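# Loop round belt into both pulley grooves

## Task

Seat the round belt in the grooves of both pulleys so that it runs as an open loop between them, not twisted into a figure-eight.

## Robot and tools

Robot: two arms, left_arm and right_arm, each ending in a parallel gripper. Left_arm stands on the +y side (arm names do not match image sides). Calibrated bases: left_arm at (-0.023, +0.308, +0.026) m, right_arm at (+0.028, -0.261, +0.002) m, both nearly unrotated.

Scene frame: origin on the table surface halfway between the nominal bases, +z up, +x pointing out over the table. Reported gripper positions (metres), orientations (quat_wxyz), velocities and targets use this frame. A gripper's fingers extend along its own +z and open and close along its own y. The reported position is the point between the finger pads, roughly 1 cm behind the tips; reported pose may be wrong by a few cm, more at long reach.

The row format, shared by all moving tools: 14 numbers, each in [-1, 1]. First seven are left_arm: dx, dy, dz, rx, ry, rz, opening; next seven are right_arm in the same order. Both arms always appear, even if one stays still. dx..rz are an offset, not a pose, measured along the axes of that arm's own Hand target (the last commanded pose), counted from where that Hand target stood when the action or move began. Scale: 1.0 equals 0.6 m for dx/dy/dz and 180 degrees for rotation; rx, ry, rz form a single rotation vector. Opening is absolute, not an offset: +1 fully open (0.094 m), -1 closed. Sending six zeros re-requests the current Hand target; a zero opening means half-closed, so always resend the gripper value you want kept.

execute_actions(actions, cameras): actions is a list of actions; each action is a list of up to 15 rows, one row per 1/30 s control step; a short action repeats its last row to fill 15 steps. Every row counts from the action's starting Hand target, not the previous row, and a repeated offset in a later action moves further. cameras: names to image, ["all"], [] for none; omitted means all only when actions is empty. An empty actions list returns state and images.

move(target, speed, blend, opening_speed, grip_force, blocking, cameras): target is one 14-number row or a list of up to 15 rows; every row is an offset from the same starting Hand targets. Grippers follow straight lines, all arms finishing together, capped at 10 s total. speed: m/s, 0.002 to 2.9 (default 0.25), rotation capped at twice that in rad/s; one value or one per target. blend: metres of corner rounding per waypoint; 0 stops at each. opening_speed: rate on the -1..+1 scale per second, at least 0.2; use it to close gently. grip_force: newtons per pad, 10 to 50, one value or one per arm; it persists, and low values close slowly. blocking=false returns after about 0.5 s while motion continues. Paths ignore obstacles and the other arm; avoid routing near an arm's own base (it can flip the shoulder). Faster moves lag, stray and hit harder.

wait(seconds 0 to 10, cameras): let the scene run holding commands. stop(cameras): brake a running move. zoom_image(camera, region [x0,y0,x1,y1] in pixels, at most 504x504): enlarge part of a camera's newest image. finished_scene(scene): ends the current scene irreversibly; pass its number.

Cameras: cam_high, cam_low, cam_board, cam_idler, cam_left_wrist, cam_right_wrist, all 896x504, with calibration given as K, distortion and T_world_to_cam (scene frame to camera); fixed cameras may have shifted a little, wrist cameras lag while moving.

Result lines: end_effector_position and quat per arm; Hand target (last commanded pose after clipping, base of next offsets); Tool commands; Joint positions (last value is measured opening in m); Joint velocities (may say within noise); joint torques (offset, noisy, first three wrap at ±28 N m); grip_measured (opening on the command scale, reading a bit wide when empty, narrower than a squeezed part); grip_effort_nm (gripper motor effort, negative closing, not pad force). execute_actions results also list positions at some steps. A move adds a move: line: done, off_target, moving, held or fault, plus limits (paced = pose clipped, held = steps withheld). Done means at rest within 10 mm and 2 degrees; it says nothing about contact.

Behaviour: commanded orientation is clipped to within 40 degrees of actual each step. Friction and weight can leave the gripper short, low or tilted, and small moves may not happen or go astray; check position and tilt after each move and correct by sending the remaining distance. A blocked arm keeps pushing until commanded back past its gripper. Gripping: below first-contact reading force rises about 1 N per 0.001, then jumps to the force limit; to release, command well above grip_measured.

Avoid: letting anything fall or leaving it off the table, dropping or releasing moving parts, fast impacts with fixed or heavy items, hard pushes, any collision or squeeze between the two arms (including one gripper closing on the other's fingers), strain on wrist camera cables, and long stretched or straining holds that overheat motors (MOTOR HOT at 75 °C, fold-and-idle fault at 90 °C, collapse at 100 °C). Arm stops cost; smooth, low-effort motion is better.

Each tool is called after ">>>" as a command line: name --argument value for each argument, lists and objects as JSON in quotes; but a table of rows of numbers goes row by row, as --pt "numbers of a row", without its own name.

## Session

>>> execute_actions --actions '[]'

Scene clock: 0.00 s.
left_arm: end_effector_position=(+0.3678, +0.3007, +0.1042) grip_measured=+1.000 grip_effort_nm=n/a end_effector_quat_wxyz=(+0.569, -0.013, +0.822, -0.008) | right_arm: end_effector_position=(+0.4090, -0.2606, +0.0699) grip_measured=+1.000 grip_effort_nm=n/a end_effector_quat_wxyz=(+0.549, +0.016, +0.834, -0.045)
Joint positions: left_arm=[-0.03 1.581 0.342 0.878 -0.035 -0.043 0.094] | right_arm=[0.068 1.56 0.325 0.826 0.16 0.006 0.094]
Joint velocities: within noise
Joint torques (N m): no reading
Heat: left arm: 33 °C; right arm: 32 °C.
Hand target: left_arm +0.3701, +0.3014, +0.1091; +0.575, -0.013, +0.818, -0.005 | right_arm +0.4110, -0.2614, +0.0740; +0.554, +0.019, +0.831, -0.045
Tool commands: left_gripper/opening=+1.0 right_gripper/opening=+1.0

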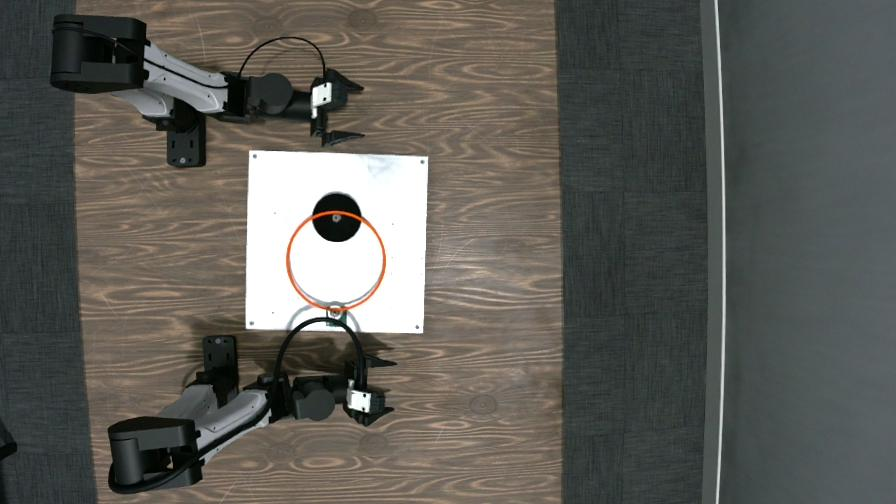

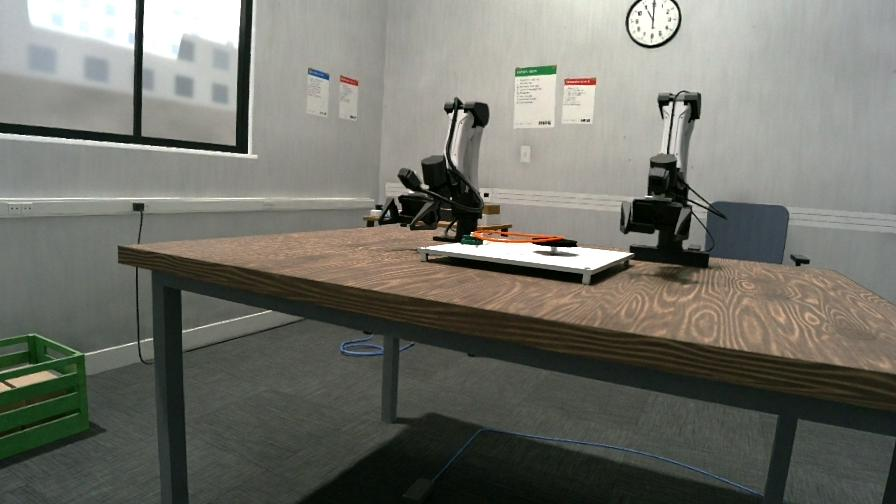

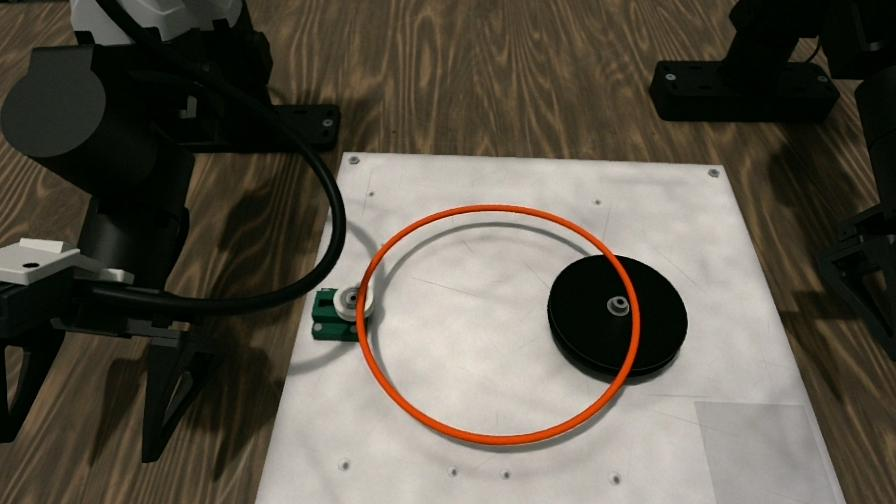

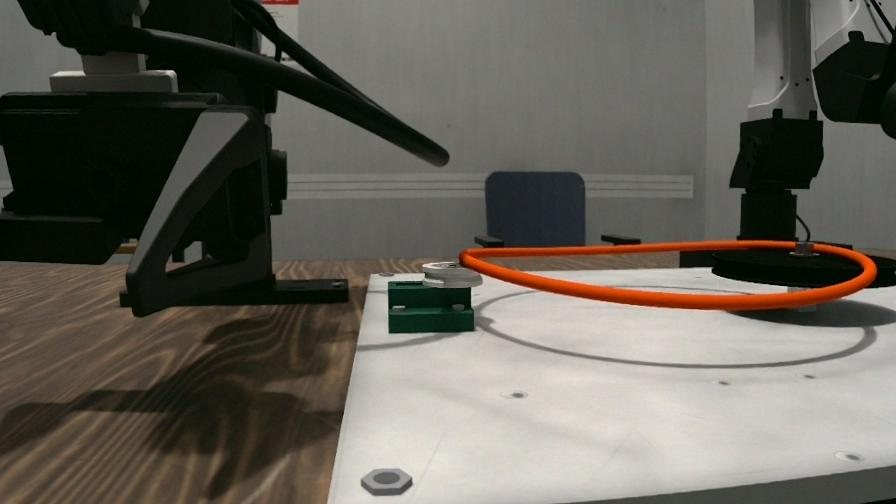

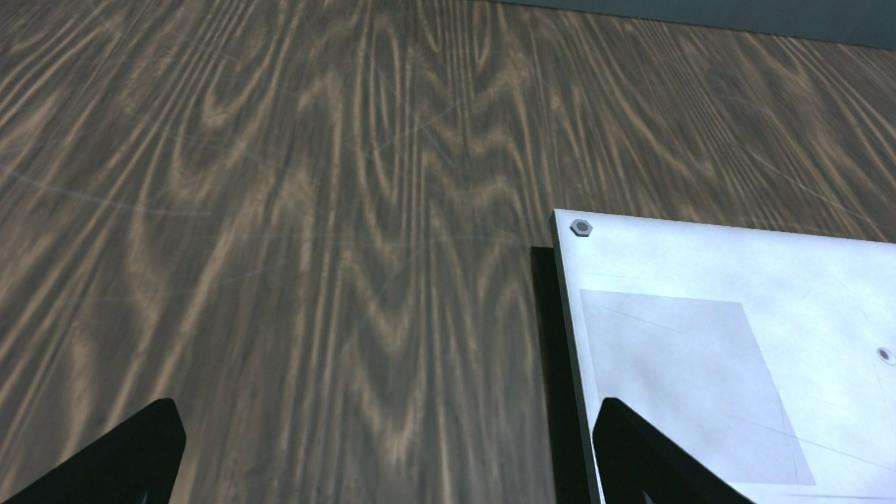

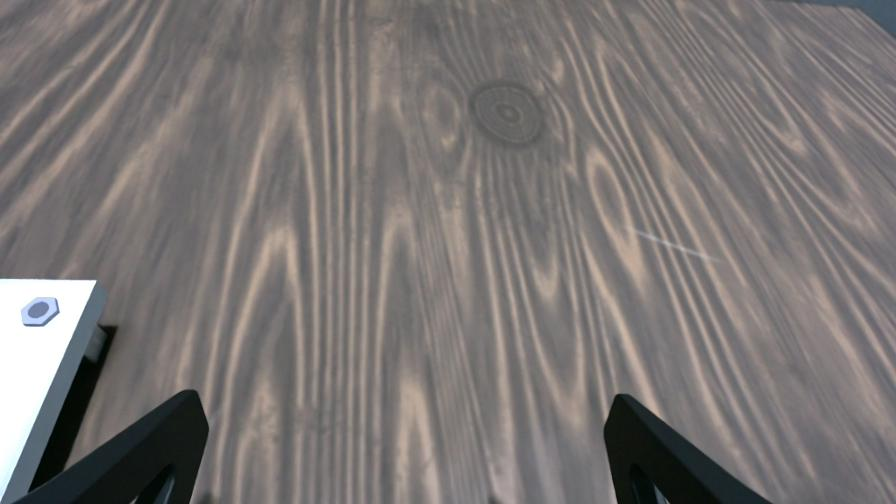

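>>> zoom_image --camera "cam_board" --region '[280, 180, 720, 460]'

>>> zoom_image --camera "cam_idler" --region '[360, 200, 896, 400]'

>>> zoom_image --camera "cam_high" --region '[230, 130, 450, 350]'

Scaled by 1.145 from the camera's 896x504 image, which has a finer 1280x720 frame.

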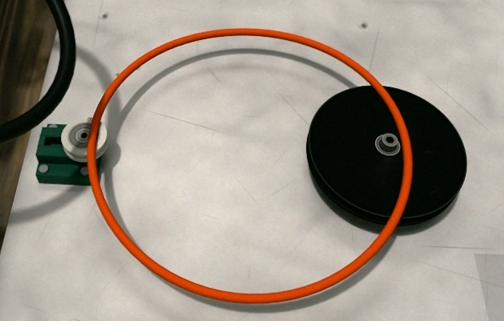

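Region (360, 200, 896, 400) is 536x200 pixels. A region can be at most 504 by 504 pixels.

Scaled by 2.291 from the camera's 896x504 image, which has a finer 1280x720 frame.

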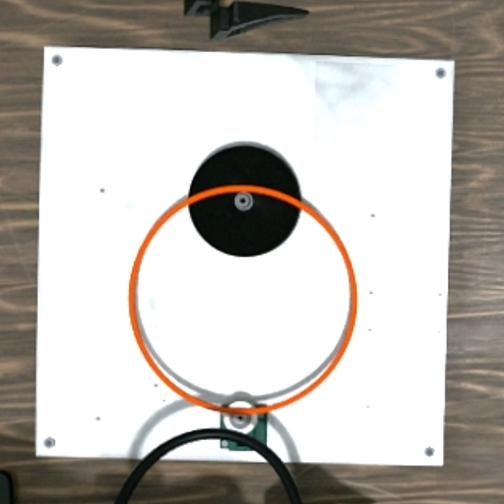

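>>> zoom_image --camera "cam_idler" --region '[360, 200, 630, 380]'

>>> zoom_image --camera "cam_idler" --region '[626, 200, 896, 380]'

>>> zoom_image --camera "cam_low" --region '[400, 200, 650, 300]'

>>> zoom_image --camera "cam_board" --region '[290, 250, 430, 370]'

>>> zoom_image --camera "cam_board" --region '[530, 230, 710, 390]'

Scaled by 1.867 from the camera's 896x504 image, which has a finer 1280x720 frame.

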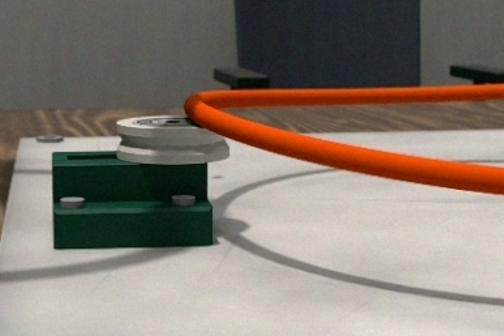

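Scaled by 1.867 from the camera's 896x504 image, which has a finer 1280x720 frame.

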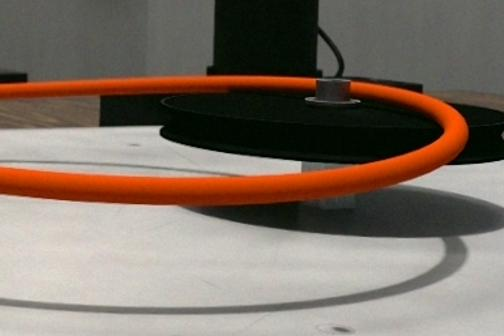

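Scaled by 2.016 from the camera's 896x504 image, which has a finer 1280x720 frame.

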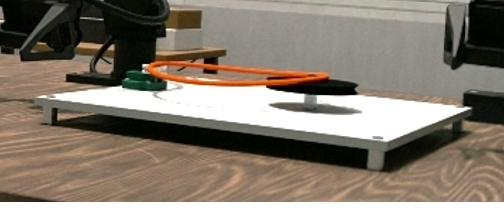

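Scaled by 3.600 from the camera's 896x504 image, which has a finer 1280x720 frame.

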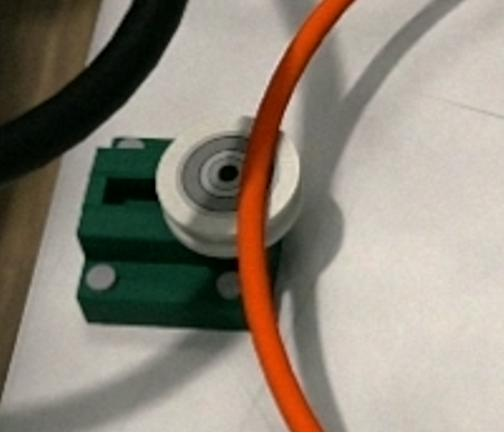

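Scaled by 2.800 from the camera's 896x504 image, which has a finer 1280x720 frame.

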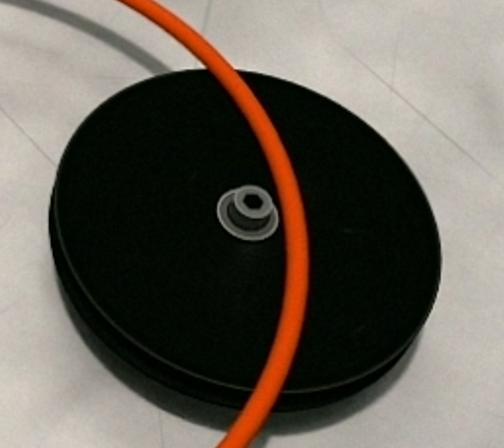

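>>> zoom_image --camera "cam_board" --region '[0, 220, 250, 504]'

>>> zoom_image --camera "cam_idler" --region '[0, 0, 460, 360]'

>>> zoom_image --camera "cam_high" --region '[200, 310, 430, 504]'

>>> zoom_image --camera "cam_low" --region '[370, 60, 730, 300]'

>>> zoom_image --camera "cam_high" --region '[40, 0, 400, 190]'

Scaled by 1.775 from the camera's 896x504 image, which has a finer 1280x720 frame.

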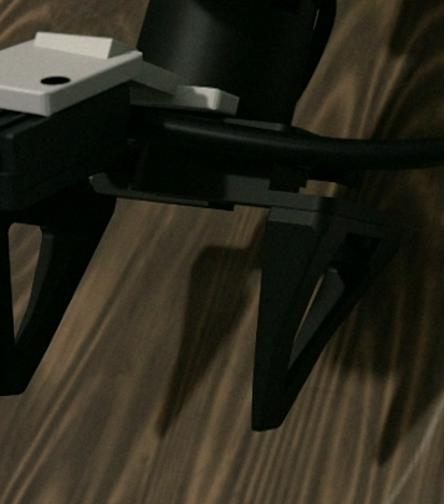

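Scaled by 1.096 from the camera's 896x504 image, which has a finer 1280x720 frame.

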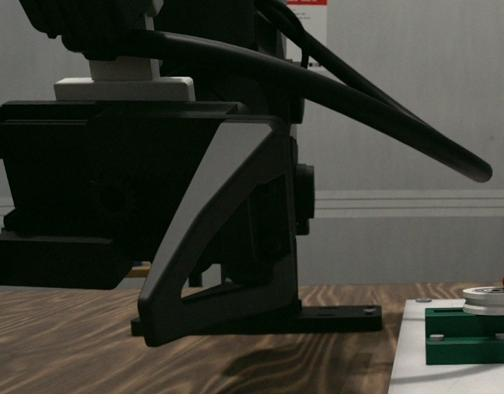

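Scaled by 2.191 from the camera's 896x504 image, which has a finer 1280x720 frame.

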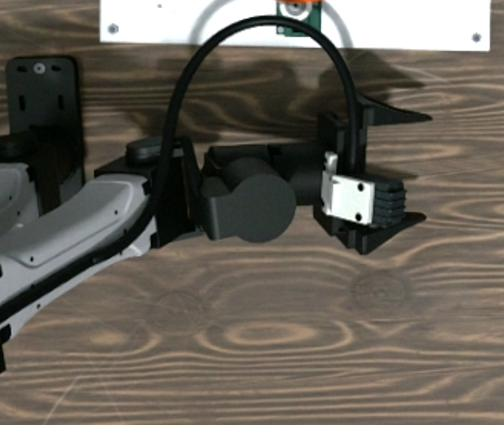

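Scaled by 1.400 from the camera's 896x504 image, which has a finer 1280x720 frame.

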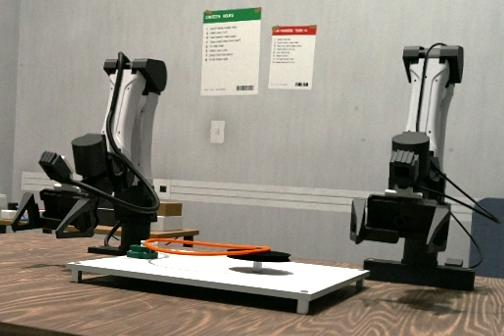

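Scaled by 1.400 from the camera's 896x504 image, which has a finer 1280x720 frame.

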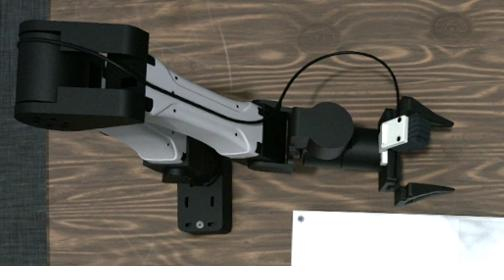

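>>> move --target '[-0.0198,-0.3763,0.0025,0.1950,0.2140,0.1723,0.1,0,0,0,0,0,0,1]' --speed 0.25 --cameras '["cam_high","cam_left_wrist","cam_board","cam_idler"]'

Scene clock: 200.63 s.
left_arm: end_effector_position=(+0.3816, +0.0797, +0.1278) grip_measured=+0.102 grip_effort_nm=-0.12 end_effector_quat_wxyz=(+0.256, +0.360, +0.893, -0.092) | right_arm: end_effector_position=(+0.4090, -0.2606, +0.0699) grip_measured=+1.000 grip_effort_nm=-0.03 end_effector_quat_wxyz=(+0.549, +0.016, +0.834, -0.045)
Joint positions: left_arm=[-0.457 1.849 1.394 -0.581 0.138 0.265 0.052] | right_arm=[0.068 1.56 0.325 0.826 0.16 0.006 0.094]
Joint torques (N m): left_arm=[-0.17 -8.28 9.63 0.86 0.34 0.27] | right_arm=[0.5 -6.35 5.78 2.39 0.08 0.07]
Heat: left arm: 37 °C; right arm: 44 °C.
Hand target: left_arm +0.3789, +0.0761, +0.1249; +0.239, +0.370, +0.892, -0.099 | right_arm +0.4110, -0.2614, +0.0740; +0.554, +0.019, +0.831, -0.045
Off the commanded pose: left_arm 0.005 m, 2 deg | right_arm 0.005 m, 1 deg.
move: done
camera_calibration:
cam_left_wrist: T_world_to_cam=[[-0.673538, -0.737229, 0.0532927, 0.300167], [-0.738438, 0.674305, -0.00466471, 0.269452], [-0.0324966, -0.0424952, -0.998568, 0.240714], [0, 0, 0, 1]] pos_world=[0.40897, 0.0498283, 0.22563]
Images, in order (width x height): cam_high 896x504, cam_board 896x504, cam_idler 896x504, cam_left_wrist 896x504.

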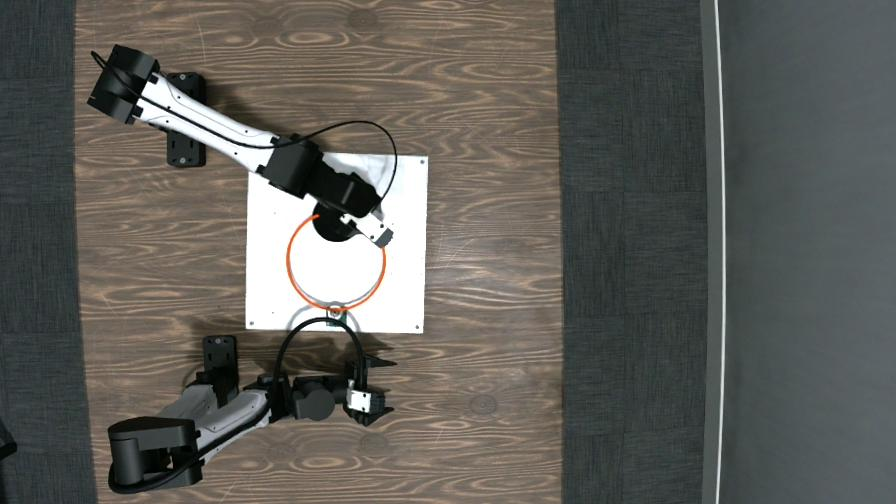

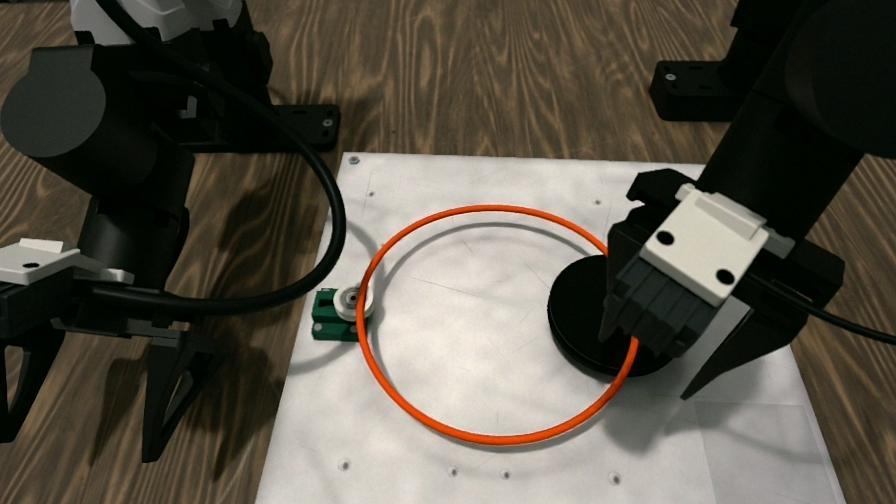

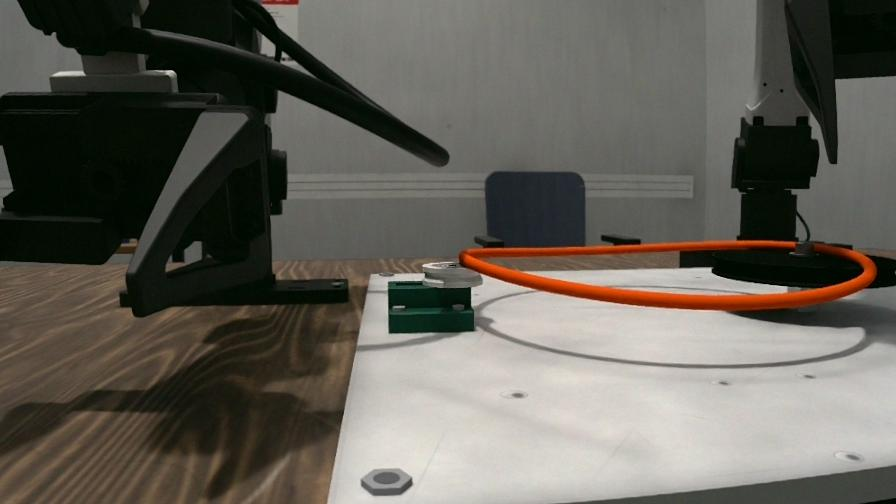

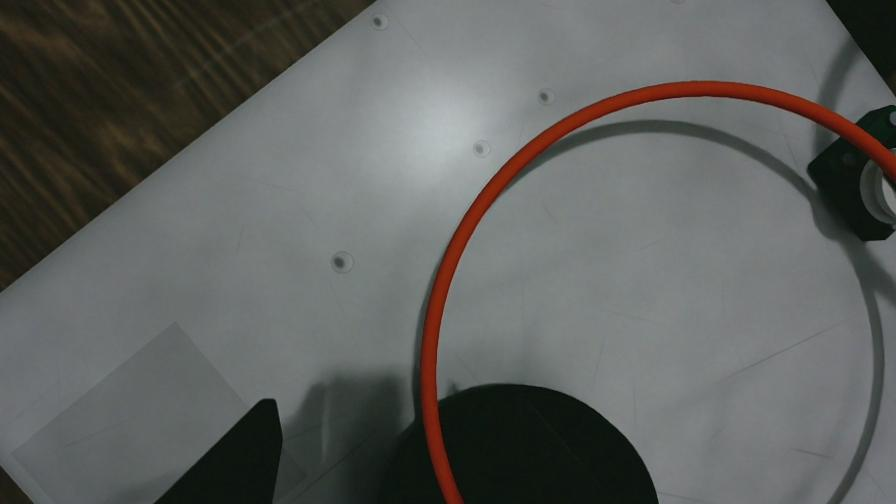

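>>> move --target '[0.0550,-0.0119,0.1142,0,0,0,-0.3,0,0,0,0,0,0,1]' --speed 0.15 --cameras '["cam_board","cam_idler","cam_left_wrist"]'

Scene clock: 226.43 s.
left_arm: end_effector_position=(+0.3821, +0.0676, +0.0672) grip_measured=-0.298 grip_effort_nm=-0.12 end_effector_quat_wxyz=(+0.252, +0.365, +0.891, -0.099) | right_arm: end_effector_position=(+0.4090, -0.2606, +0.0699) grip_measured=+1.000 grip_effort_nm=-0.03 end_effector_quat_wxyz=(+0.549, +0.016, +0.834, -0.045)
Joint positions: left_arm=[-0.477 1.948 1.277 -0.369 0.144 0.256 0.033] | right_arm=[0.068 1.56 0.325 0.826 0.16 0.006 0.094]
Joint torques (N m): left_arm=[-0.5 -8.21 4.85 1.57 0.17 -0.05] | right_arm=[0.5 -6.35 5.78 2.39 0.08 0.07]
Heat: left arm: 41 °C; right arm: 45 °C.
Hand target: left_arm +0.3779, +0.0670, +0.0491; +0.239, +0.370, +0.892, -0.099 | right_arm +0.4110, -0.2614, +0.0740; +0.554, +0.019, +0.831, -0.045
Off the commanded pose: left_arm 0.019 m, 2 deg | right_arm 0.005 m, 1 deg.
move: off_target (left_arm)
camera_calibration:
cam_left_wrist: T_world_to_cam=[[-0.684241, -0.726401, 0.0644689, 0.297433], [-0.727972, 0.685605, -0.00131033, 0.27267], [-0.0432484, -0.0478281, -0.997919, 0.18402], [0, 0, 0, 1]] pos_world=[0.409971, 0.037913, 0.164819]
Images, in order (width x height): cam_board 896x504, cam_idler 896x504, cam_left_wrist 896x504.

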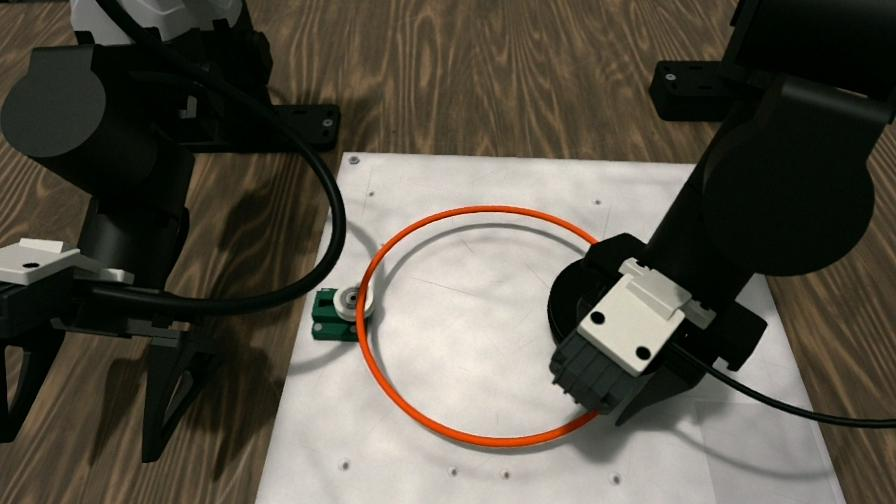

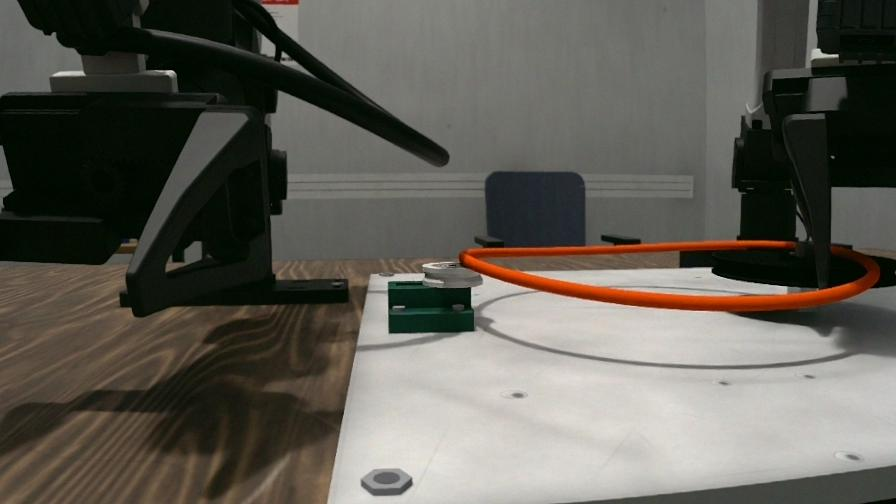

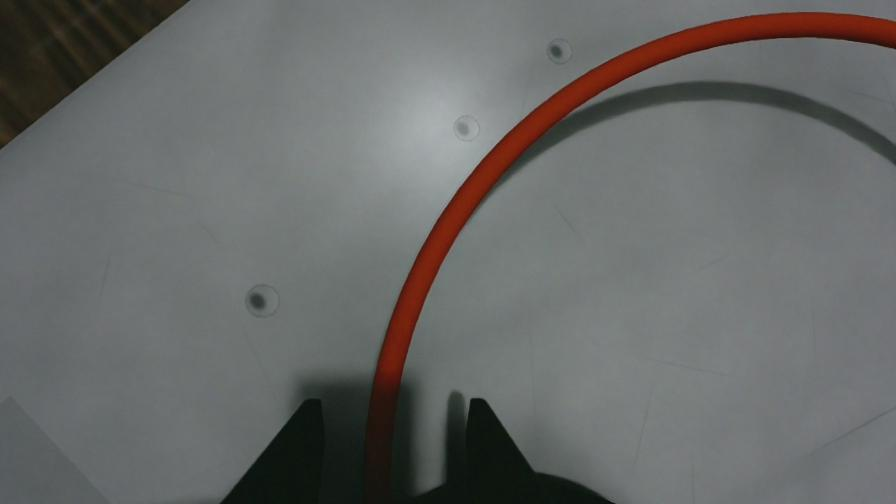

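>>> move --target '[0.0083,0,0.0144,0,0,0,-0.3,0,0,0,0,0,0,1]' --speed 0.1 --cameras '["cam_idler","cam_left_wrist"]'

Scene clock: 245.30 s.
left_arm: end_effector_position=(+0.3872, +0.0649, +0.0633) grip_measured=-0.298 grip_effort_nm=-0.12 end_effector_quat_wxyz=(+0.265, +0.365, +0.887, -0.100) | right_arm: end_effector_position=(+0.4090, -0.2606, +0.0699) grip_measured=+1.000 grip_effort_nm=-0.03 end_effector_quat_wxyz=(+0.549, +0.016, +0.834, -0.045)
Joint positions: left_arm=[-0.477 1.961 1.262 -0.315 0.144 0.256 0.033] | right_arm=[0.068 1.56 0.325 0.826 0.16 0.006 0.094]
Joint torques (N m): left_arm=[-0.75 -7.8 4.75 1.4 0.12 -0.03] | right_arm=[0.5 -6.35 5.79 2.39 0.08 0.07]
Heat: left arm: 39 °C; right arm: 45 °C.
Hand target: left_arm +0.3778, +0.0670, +0.0391; +0.239, +0.370, +0.892, -0.099 | right_arm +0.4110, -0.2614, +0.0740; +0.554, +0.019, +0.831, -0.045
Off the commanded pose: left_arm 0.026 m, 3 deg | right_arm 0.005 m, 1 deg.
move: off_target (left_arm)
camera_calibration:
cam_left_wrist: T_world_to_cam=[[-0.685707, -0.725626, 0.0572185, 0.300195], [-0.727619, 0.685439, -0.0272841, 0.279817], [-0.0194218, -0.0603421, -0.997989, 0.171921], [0, 0, 0, 1]] pos_world=[0.412784, 0.0364057, 0.162033]
Images, in order (width x height): cam_idler 896x504, cam_left_wrist 896x504.

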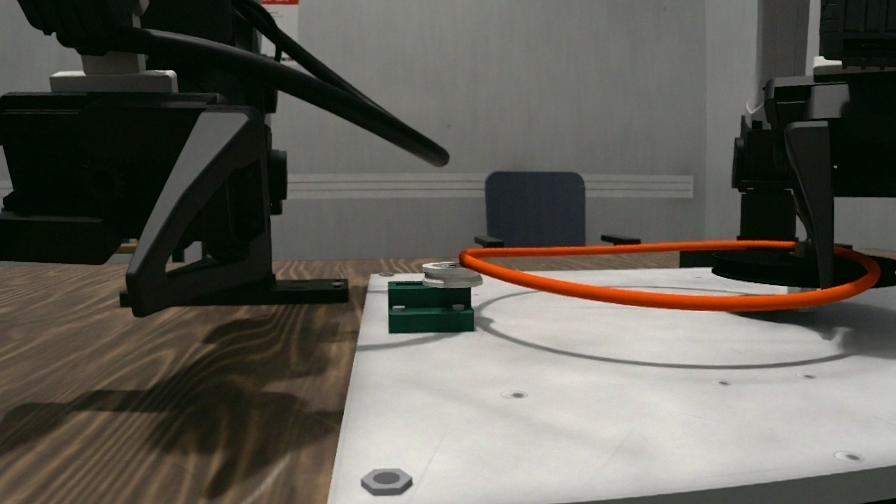

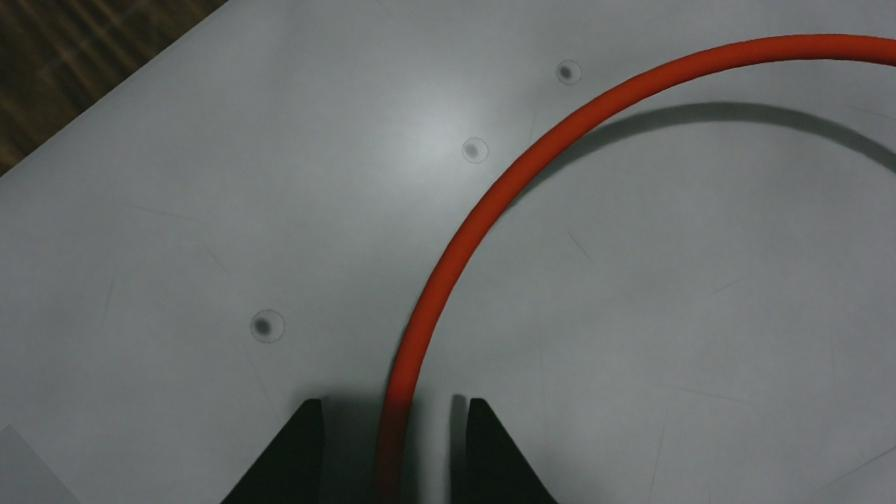

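>>> zoom_image --camera "cam_idler" --region '[716, 180, 896, 340]'

>>> zoom_image --camera "cam_left_wrist" --region '[280, 360, 520, 504]'

Scaled by 2.800 from the camera's 896x504 image, which has a finer 1280x720 frame.

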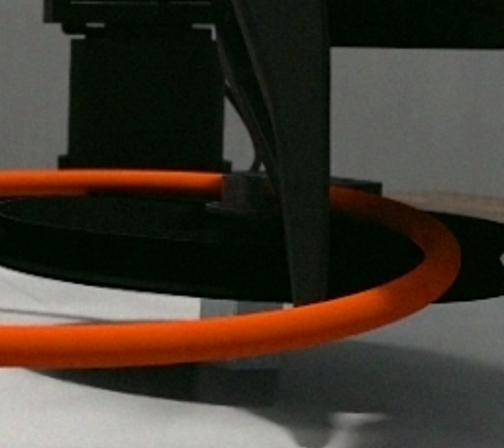

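Scaled by 2.100 from the camera's 896x504 image, which has a finer 1280x720 frame.

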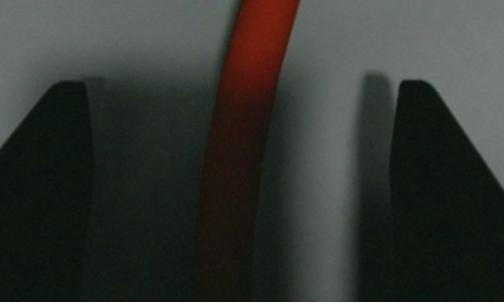

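>>> move --target '[0.0198,-0.0047,0.0155,0,0,0,-0.3,0,0,0,0,0,0,1]' --speed 0.1 --cameras '["cam_idler","cam_left_wrist","cam_board"]'

Scene clock: 269.03 s.
left_arm: end_effector_position=(+0.3912, +0.0610, +0.0606) grip_measured=-0.298 grip_effort_nm=-0.11 end_effector_quat_wxyz=(+0.289, +0.365, +0.879, -0.106) | right_arm: end_effector_position=(+0.4090, -0.2606, +0.0699) grip_measured=+1.000 grip_effort_nm=-0.03 end_effector_quat_wxyz=(+0.549, +0.016, +0.834, -0.045)
Joint positions: left_arm=[-0.477 1.961 1.218 -0.219 0.153 0.256 0.033] | right_arm=[0.068 1.56 0.325 0.826 0.16 0.006 0.094]
Joint torques (N m): left_arm=[-0.57 -7.25 3.81 1.13 0.19 -0.02] | right_arm=[0.5 -6.35 5.79 2.39 0.08 0.07]
Heat: left arm: 38 °C; right arm: 46 °C.
Hand target: left_arm +0.3719, +0.0690, +0.0251; +0.239, +0.370, +0.892, -0.099 | right_arm +0.4110, -0.2614, +0.0740; +0.554, +0.019, +0.831, -0.045
Off the commanded pose: left_arm 0.041 m, 6 deg | right_arm 0.005 m, 1 deg.
move: off_target (left_arm)
camera_calibration:
cam_left_wrist: T_world_to_cam=[[-0.691723, -0.720406, 0.0503428, 0.302724], [-0.721812, 0.68753, -0.0793131, 0.286067], [0.0225255, -0.0912007, -0.995578, 0.154388], [0, 0, 0, 1]] pos_world=[0.41241, 0.0354844, 0.161154]
Images, in order (width x height): cam_board 896x504, cam_idler 896x504, cam_left_wrist 896x504.

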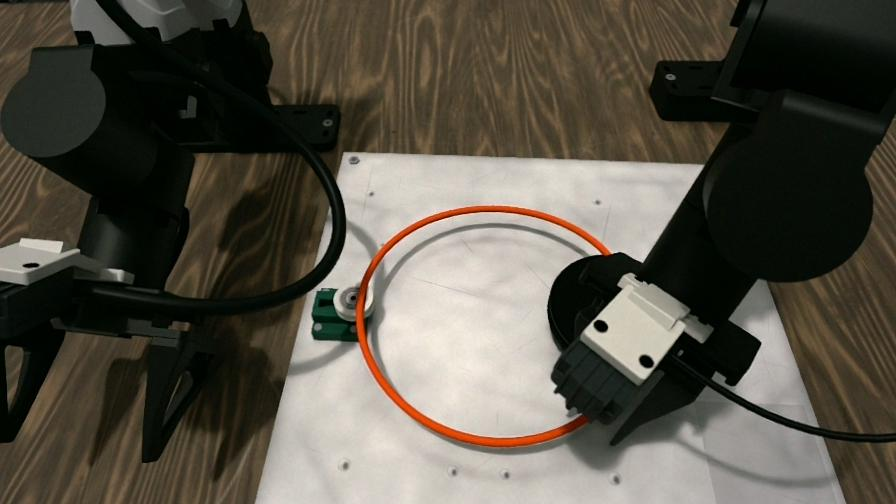

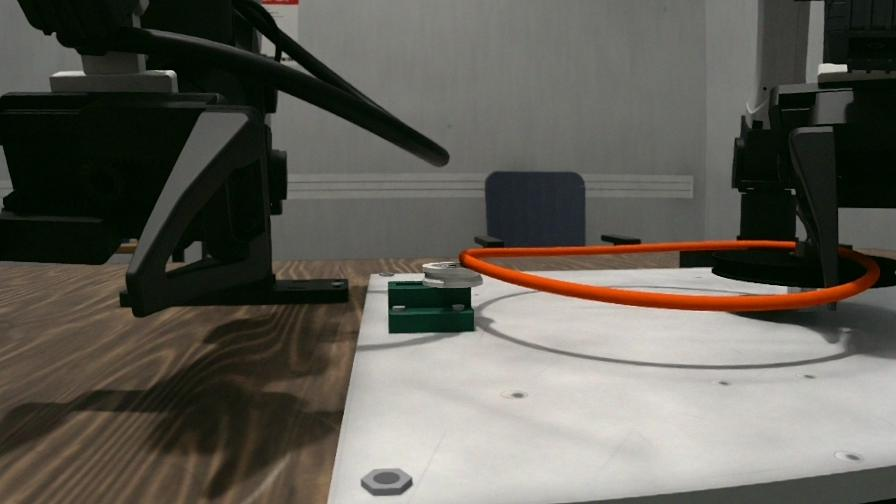

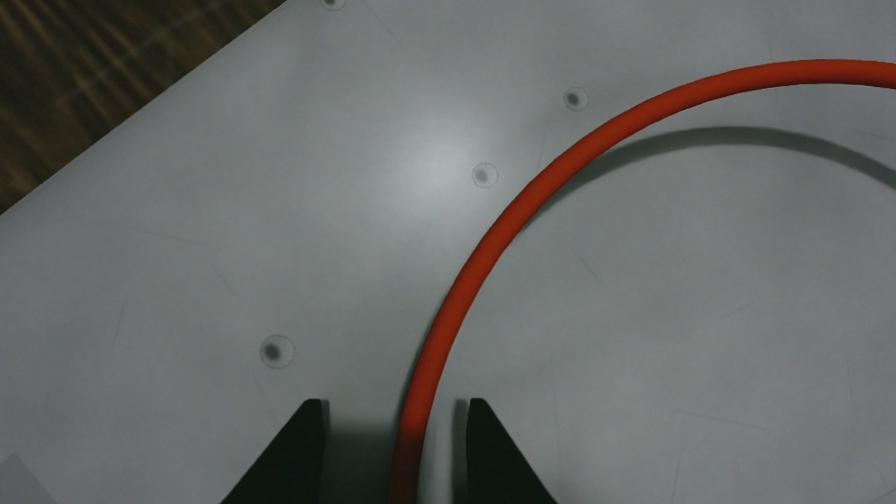

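>>> wait --seconds 0.1 --cameras '["cam_high","cam_low","cam_right_wrist"]'

>>> zoom_image --camera "cam_low" --region '[420, 80, 740, 300]'

Scene clock: 285.90 s.
left_arm: end_effector_position=(+0.3912, +0.0610, +0.0606) grip_measured=-0.298 grip_effort_nm=-0.11 end_effector_quat_wxyz=(+0.289, +0.365, +0.879, -0.106) | right_arm: end_effector_position=(+0.4090, -0.2606, +0.0699) grip_measured=+1.000 grip_effort_nm=-0.03 end_effector_quat_wxyz=(+0.549, +0.016, +0.834, -0.045)
Joint positions: left_arm=[-0.477 1.961 1.218 -0.219 0.153 0.256 0.033] | right_arm=[0.068 1.56 0.325 0.826 0.16 0.006 0.094]
Joint torques (N m): left_arm=[-0.69 -7.1 3.93 1.11 0.19 0.04] | right_arm=[0.5 -6.37 5.79 2.39 0.08 0.07]
Heat: left arm: 38 °C; right arm: 46 °C.
Hand target: left_arm +0.3719, +0.0690, +0.0251; +0.239, +0.370, +0.892, -0.099 | right_arm +0.4110, -0.2614, +0.0740; +0.554, +0.019, +0.831, -0.045
Tool commands: left_gripper/opening=-0.3 right_gripper/opening=+1.0
Off the commanded pose: left_arm 0.041 m, 6 deg | right_arm 0.005 m, 1 deg.
wait: 0.10 s; at rest from the start
Images, in order (width x height): cam_high 896x504, cam_low 896x504, cam_right_wrist 896x504.

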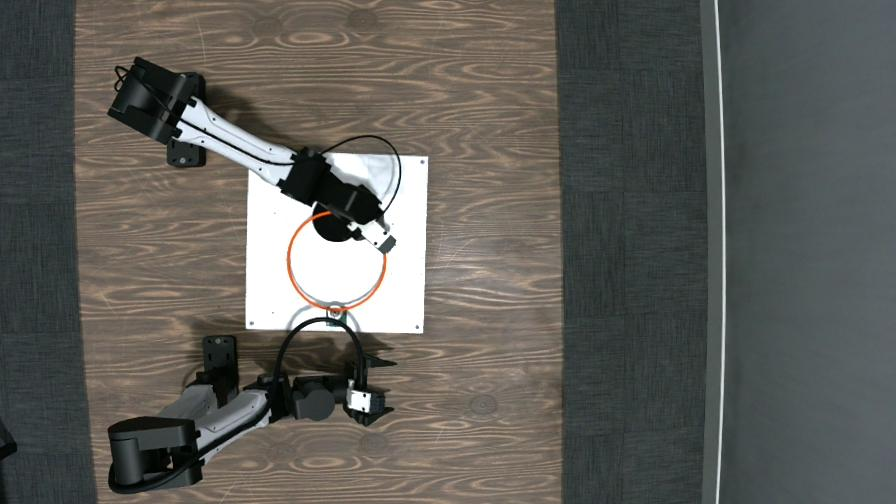

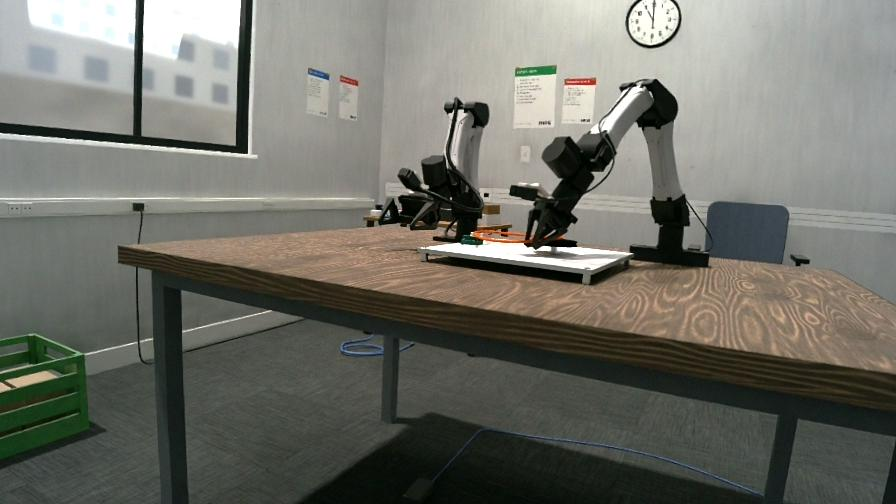

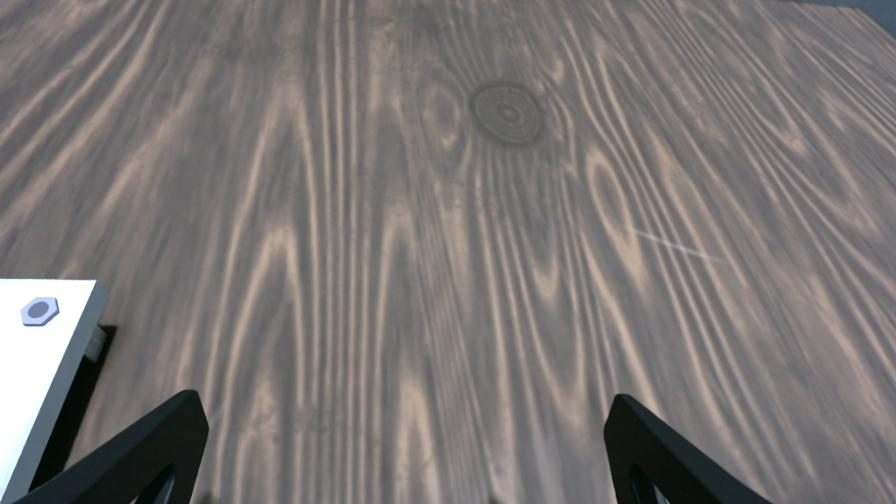

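Scaled by 1.575 from the camera's 896x504 image, which has a finer 1280x720 frame.

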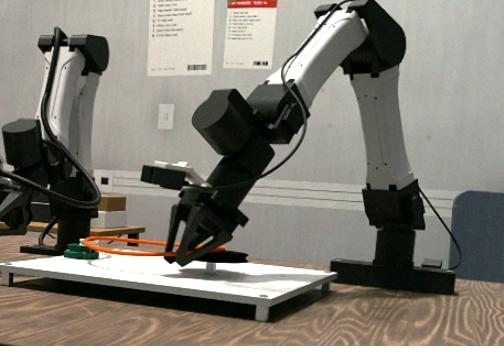

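>>> zoom_image --camera "cam_low" --region '[500, 200, 600, 270]'

>>> zoom_image --camera "cam_low" --region '[440, 170, 640, 290]'

Scaled by 5.040 from the camera's 896x504 image, which has a finer 1280x720 frame.

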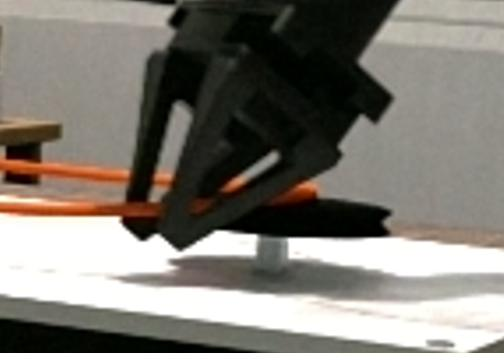

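Scaled by 2.520 from the camera's 896x504 image, which has a finer 1280x720 frame.

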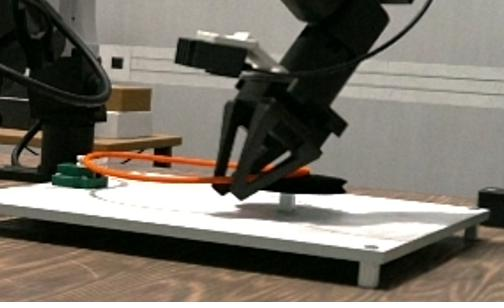

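>>> move --target '[-0.0552,0.0037,-0.0412,0,0,0,-0.3,0,0,0,0,0,0,1]' --speed 0.1 --cameras '["cam_low","cam_left_wrist"]'

>>> zoom_image --camera "cam_low" --region '[500, 200, 600, 270]'

Scene clock: 314.30 s.
left_arm: end_effector_position=(+0.3876, +0.0604, +0.0689) grip_measured=-0.298 grip_effort_nm=-0.11 end_effector_quat_wxyz=(+0.258, +0.370, +0.887, -0.100) | right_arm: end_effector_position=(+0.4090, -0.2606, +0.0699) grip_measured=+1.000 grip_effort_nm=-0.03 end_effector_quat_wxyz=(+0.549, +0.016, +0.834, -0.045)
Joint positions: left_arm=[-0.485 1.967 1.305 -0.365 0.144 0.259 0.033] | right_arm=[0.068 1.56 0.325 0.826 0.16 0.006 0.094]
Joint torques (N m): left_arm=[-0.7 -8.88 9.06 0.93 0.13 -0.05] | right_arm=[0.5 -6.35 5.79 2.39 0.08 0.07]
Heat: left arm: 38 °C; right arm: 46 °C.
Hand target: left_arm +0.3850, +0.0591, +0.0630; +0.239, +0.370, +0.892, -0.099 | right_arm +0.4110, -0.2614, +0.0740; +0.554, +0.019, +0.831, -0.045
Off the commanded pose: left_arm 0.007 m, 2 deg | right_arm 0.005 m, 1 deg.
move: done
camera_calibration:
cam_left_wrist: T_world_to_cam=[[-0.692741, -0.718743, 0.0593242, 0.299009], [-0.720522, 0.693287, -0.0141552, 0.279153], [-0.0309548, -0.0525502, -0.998138, 0.181252], [0, 0, 0, 1]] pos_world=[0.413882, 0.0309017, 0.167127]
Images, in order (width x height): cam_low 896x504, cam_left_wrist 896x504.

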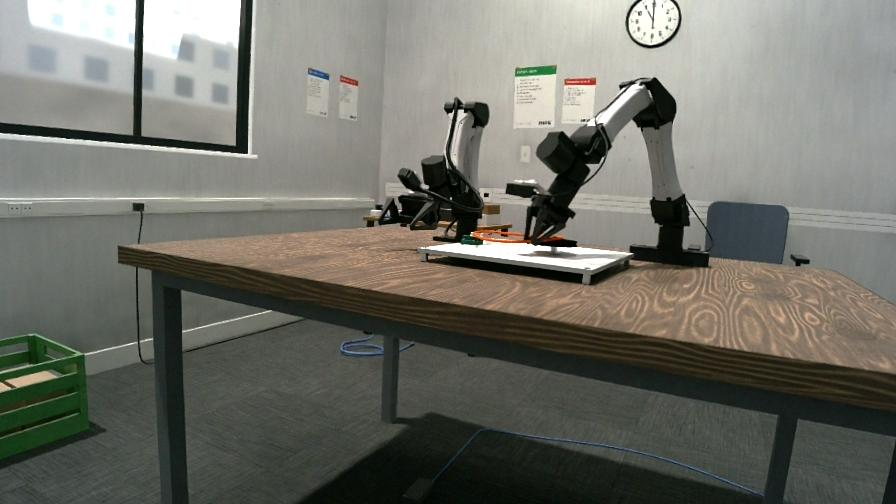

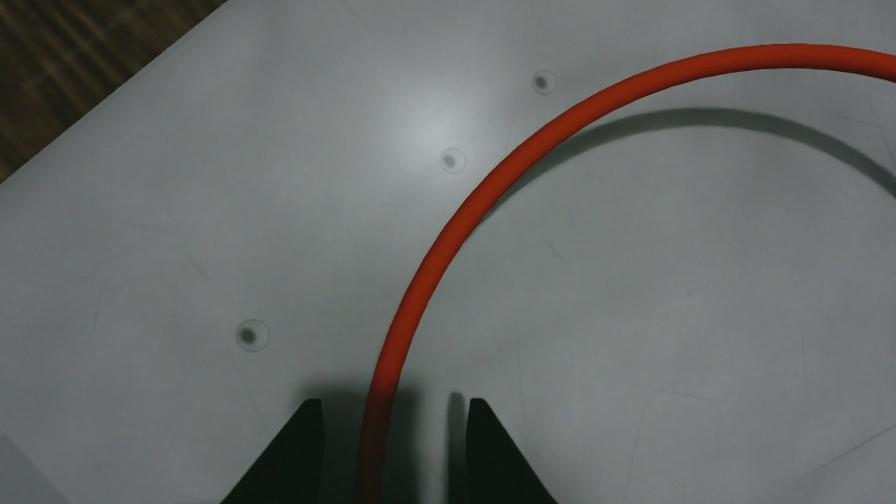

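Scaled by 5.040 from the camera's 896x504 image, which has a finer 1280x720 frame.

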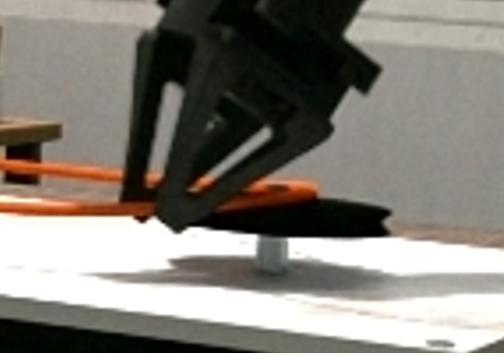

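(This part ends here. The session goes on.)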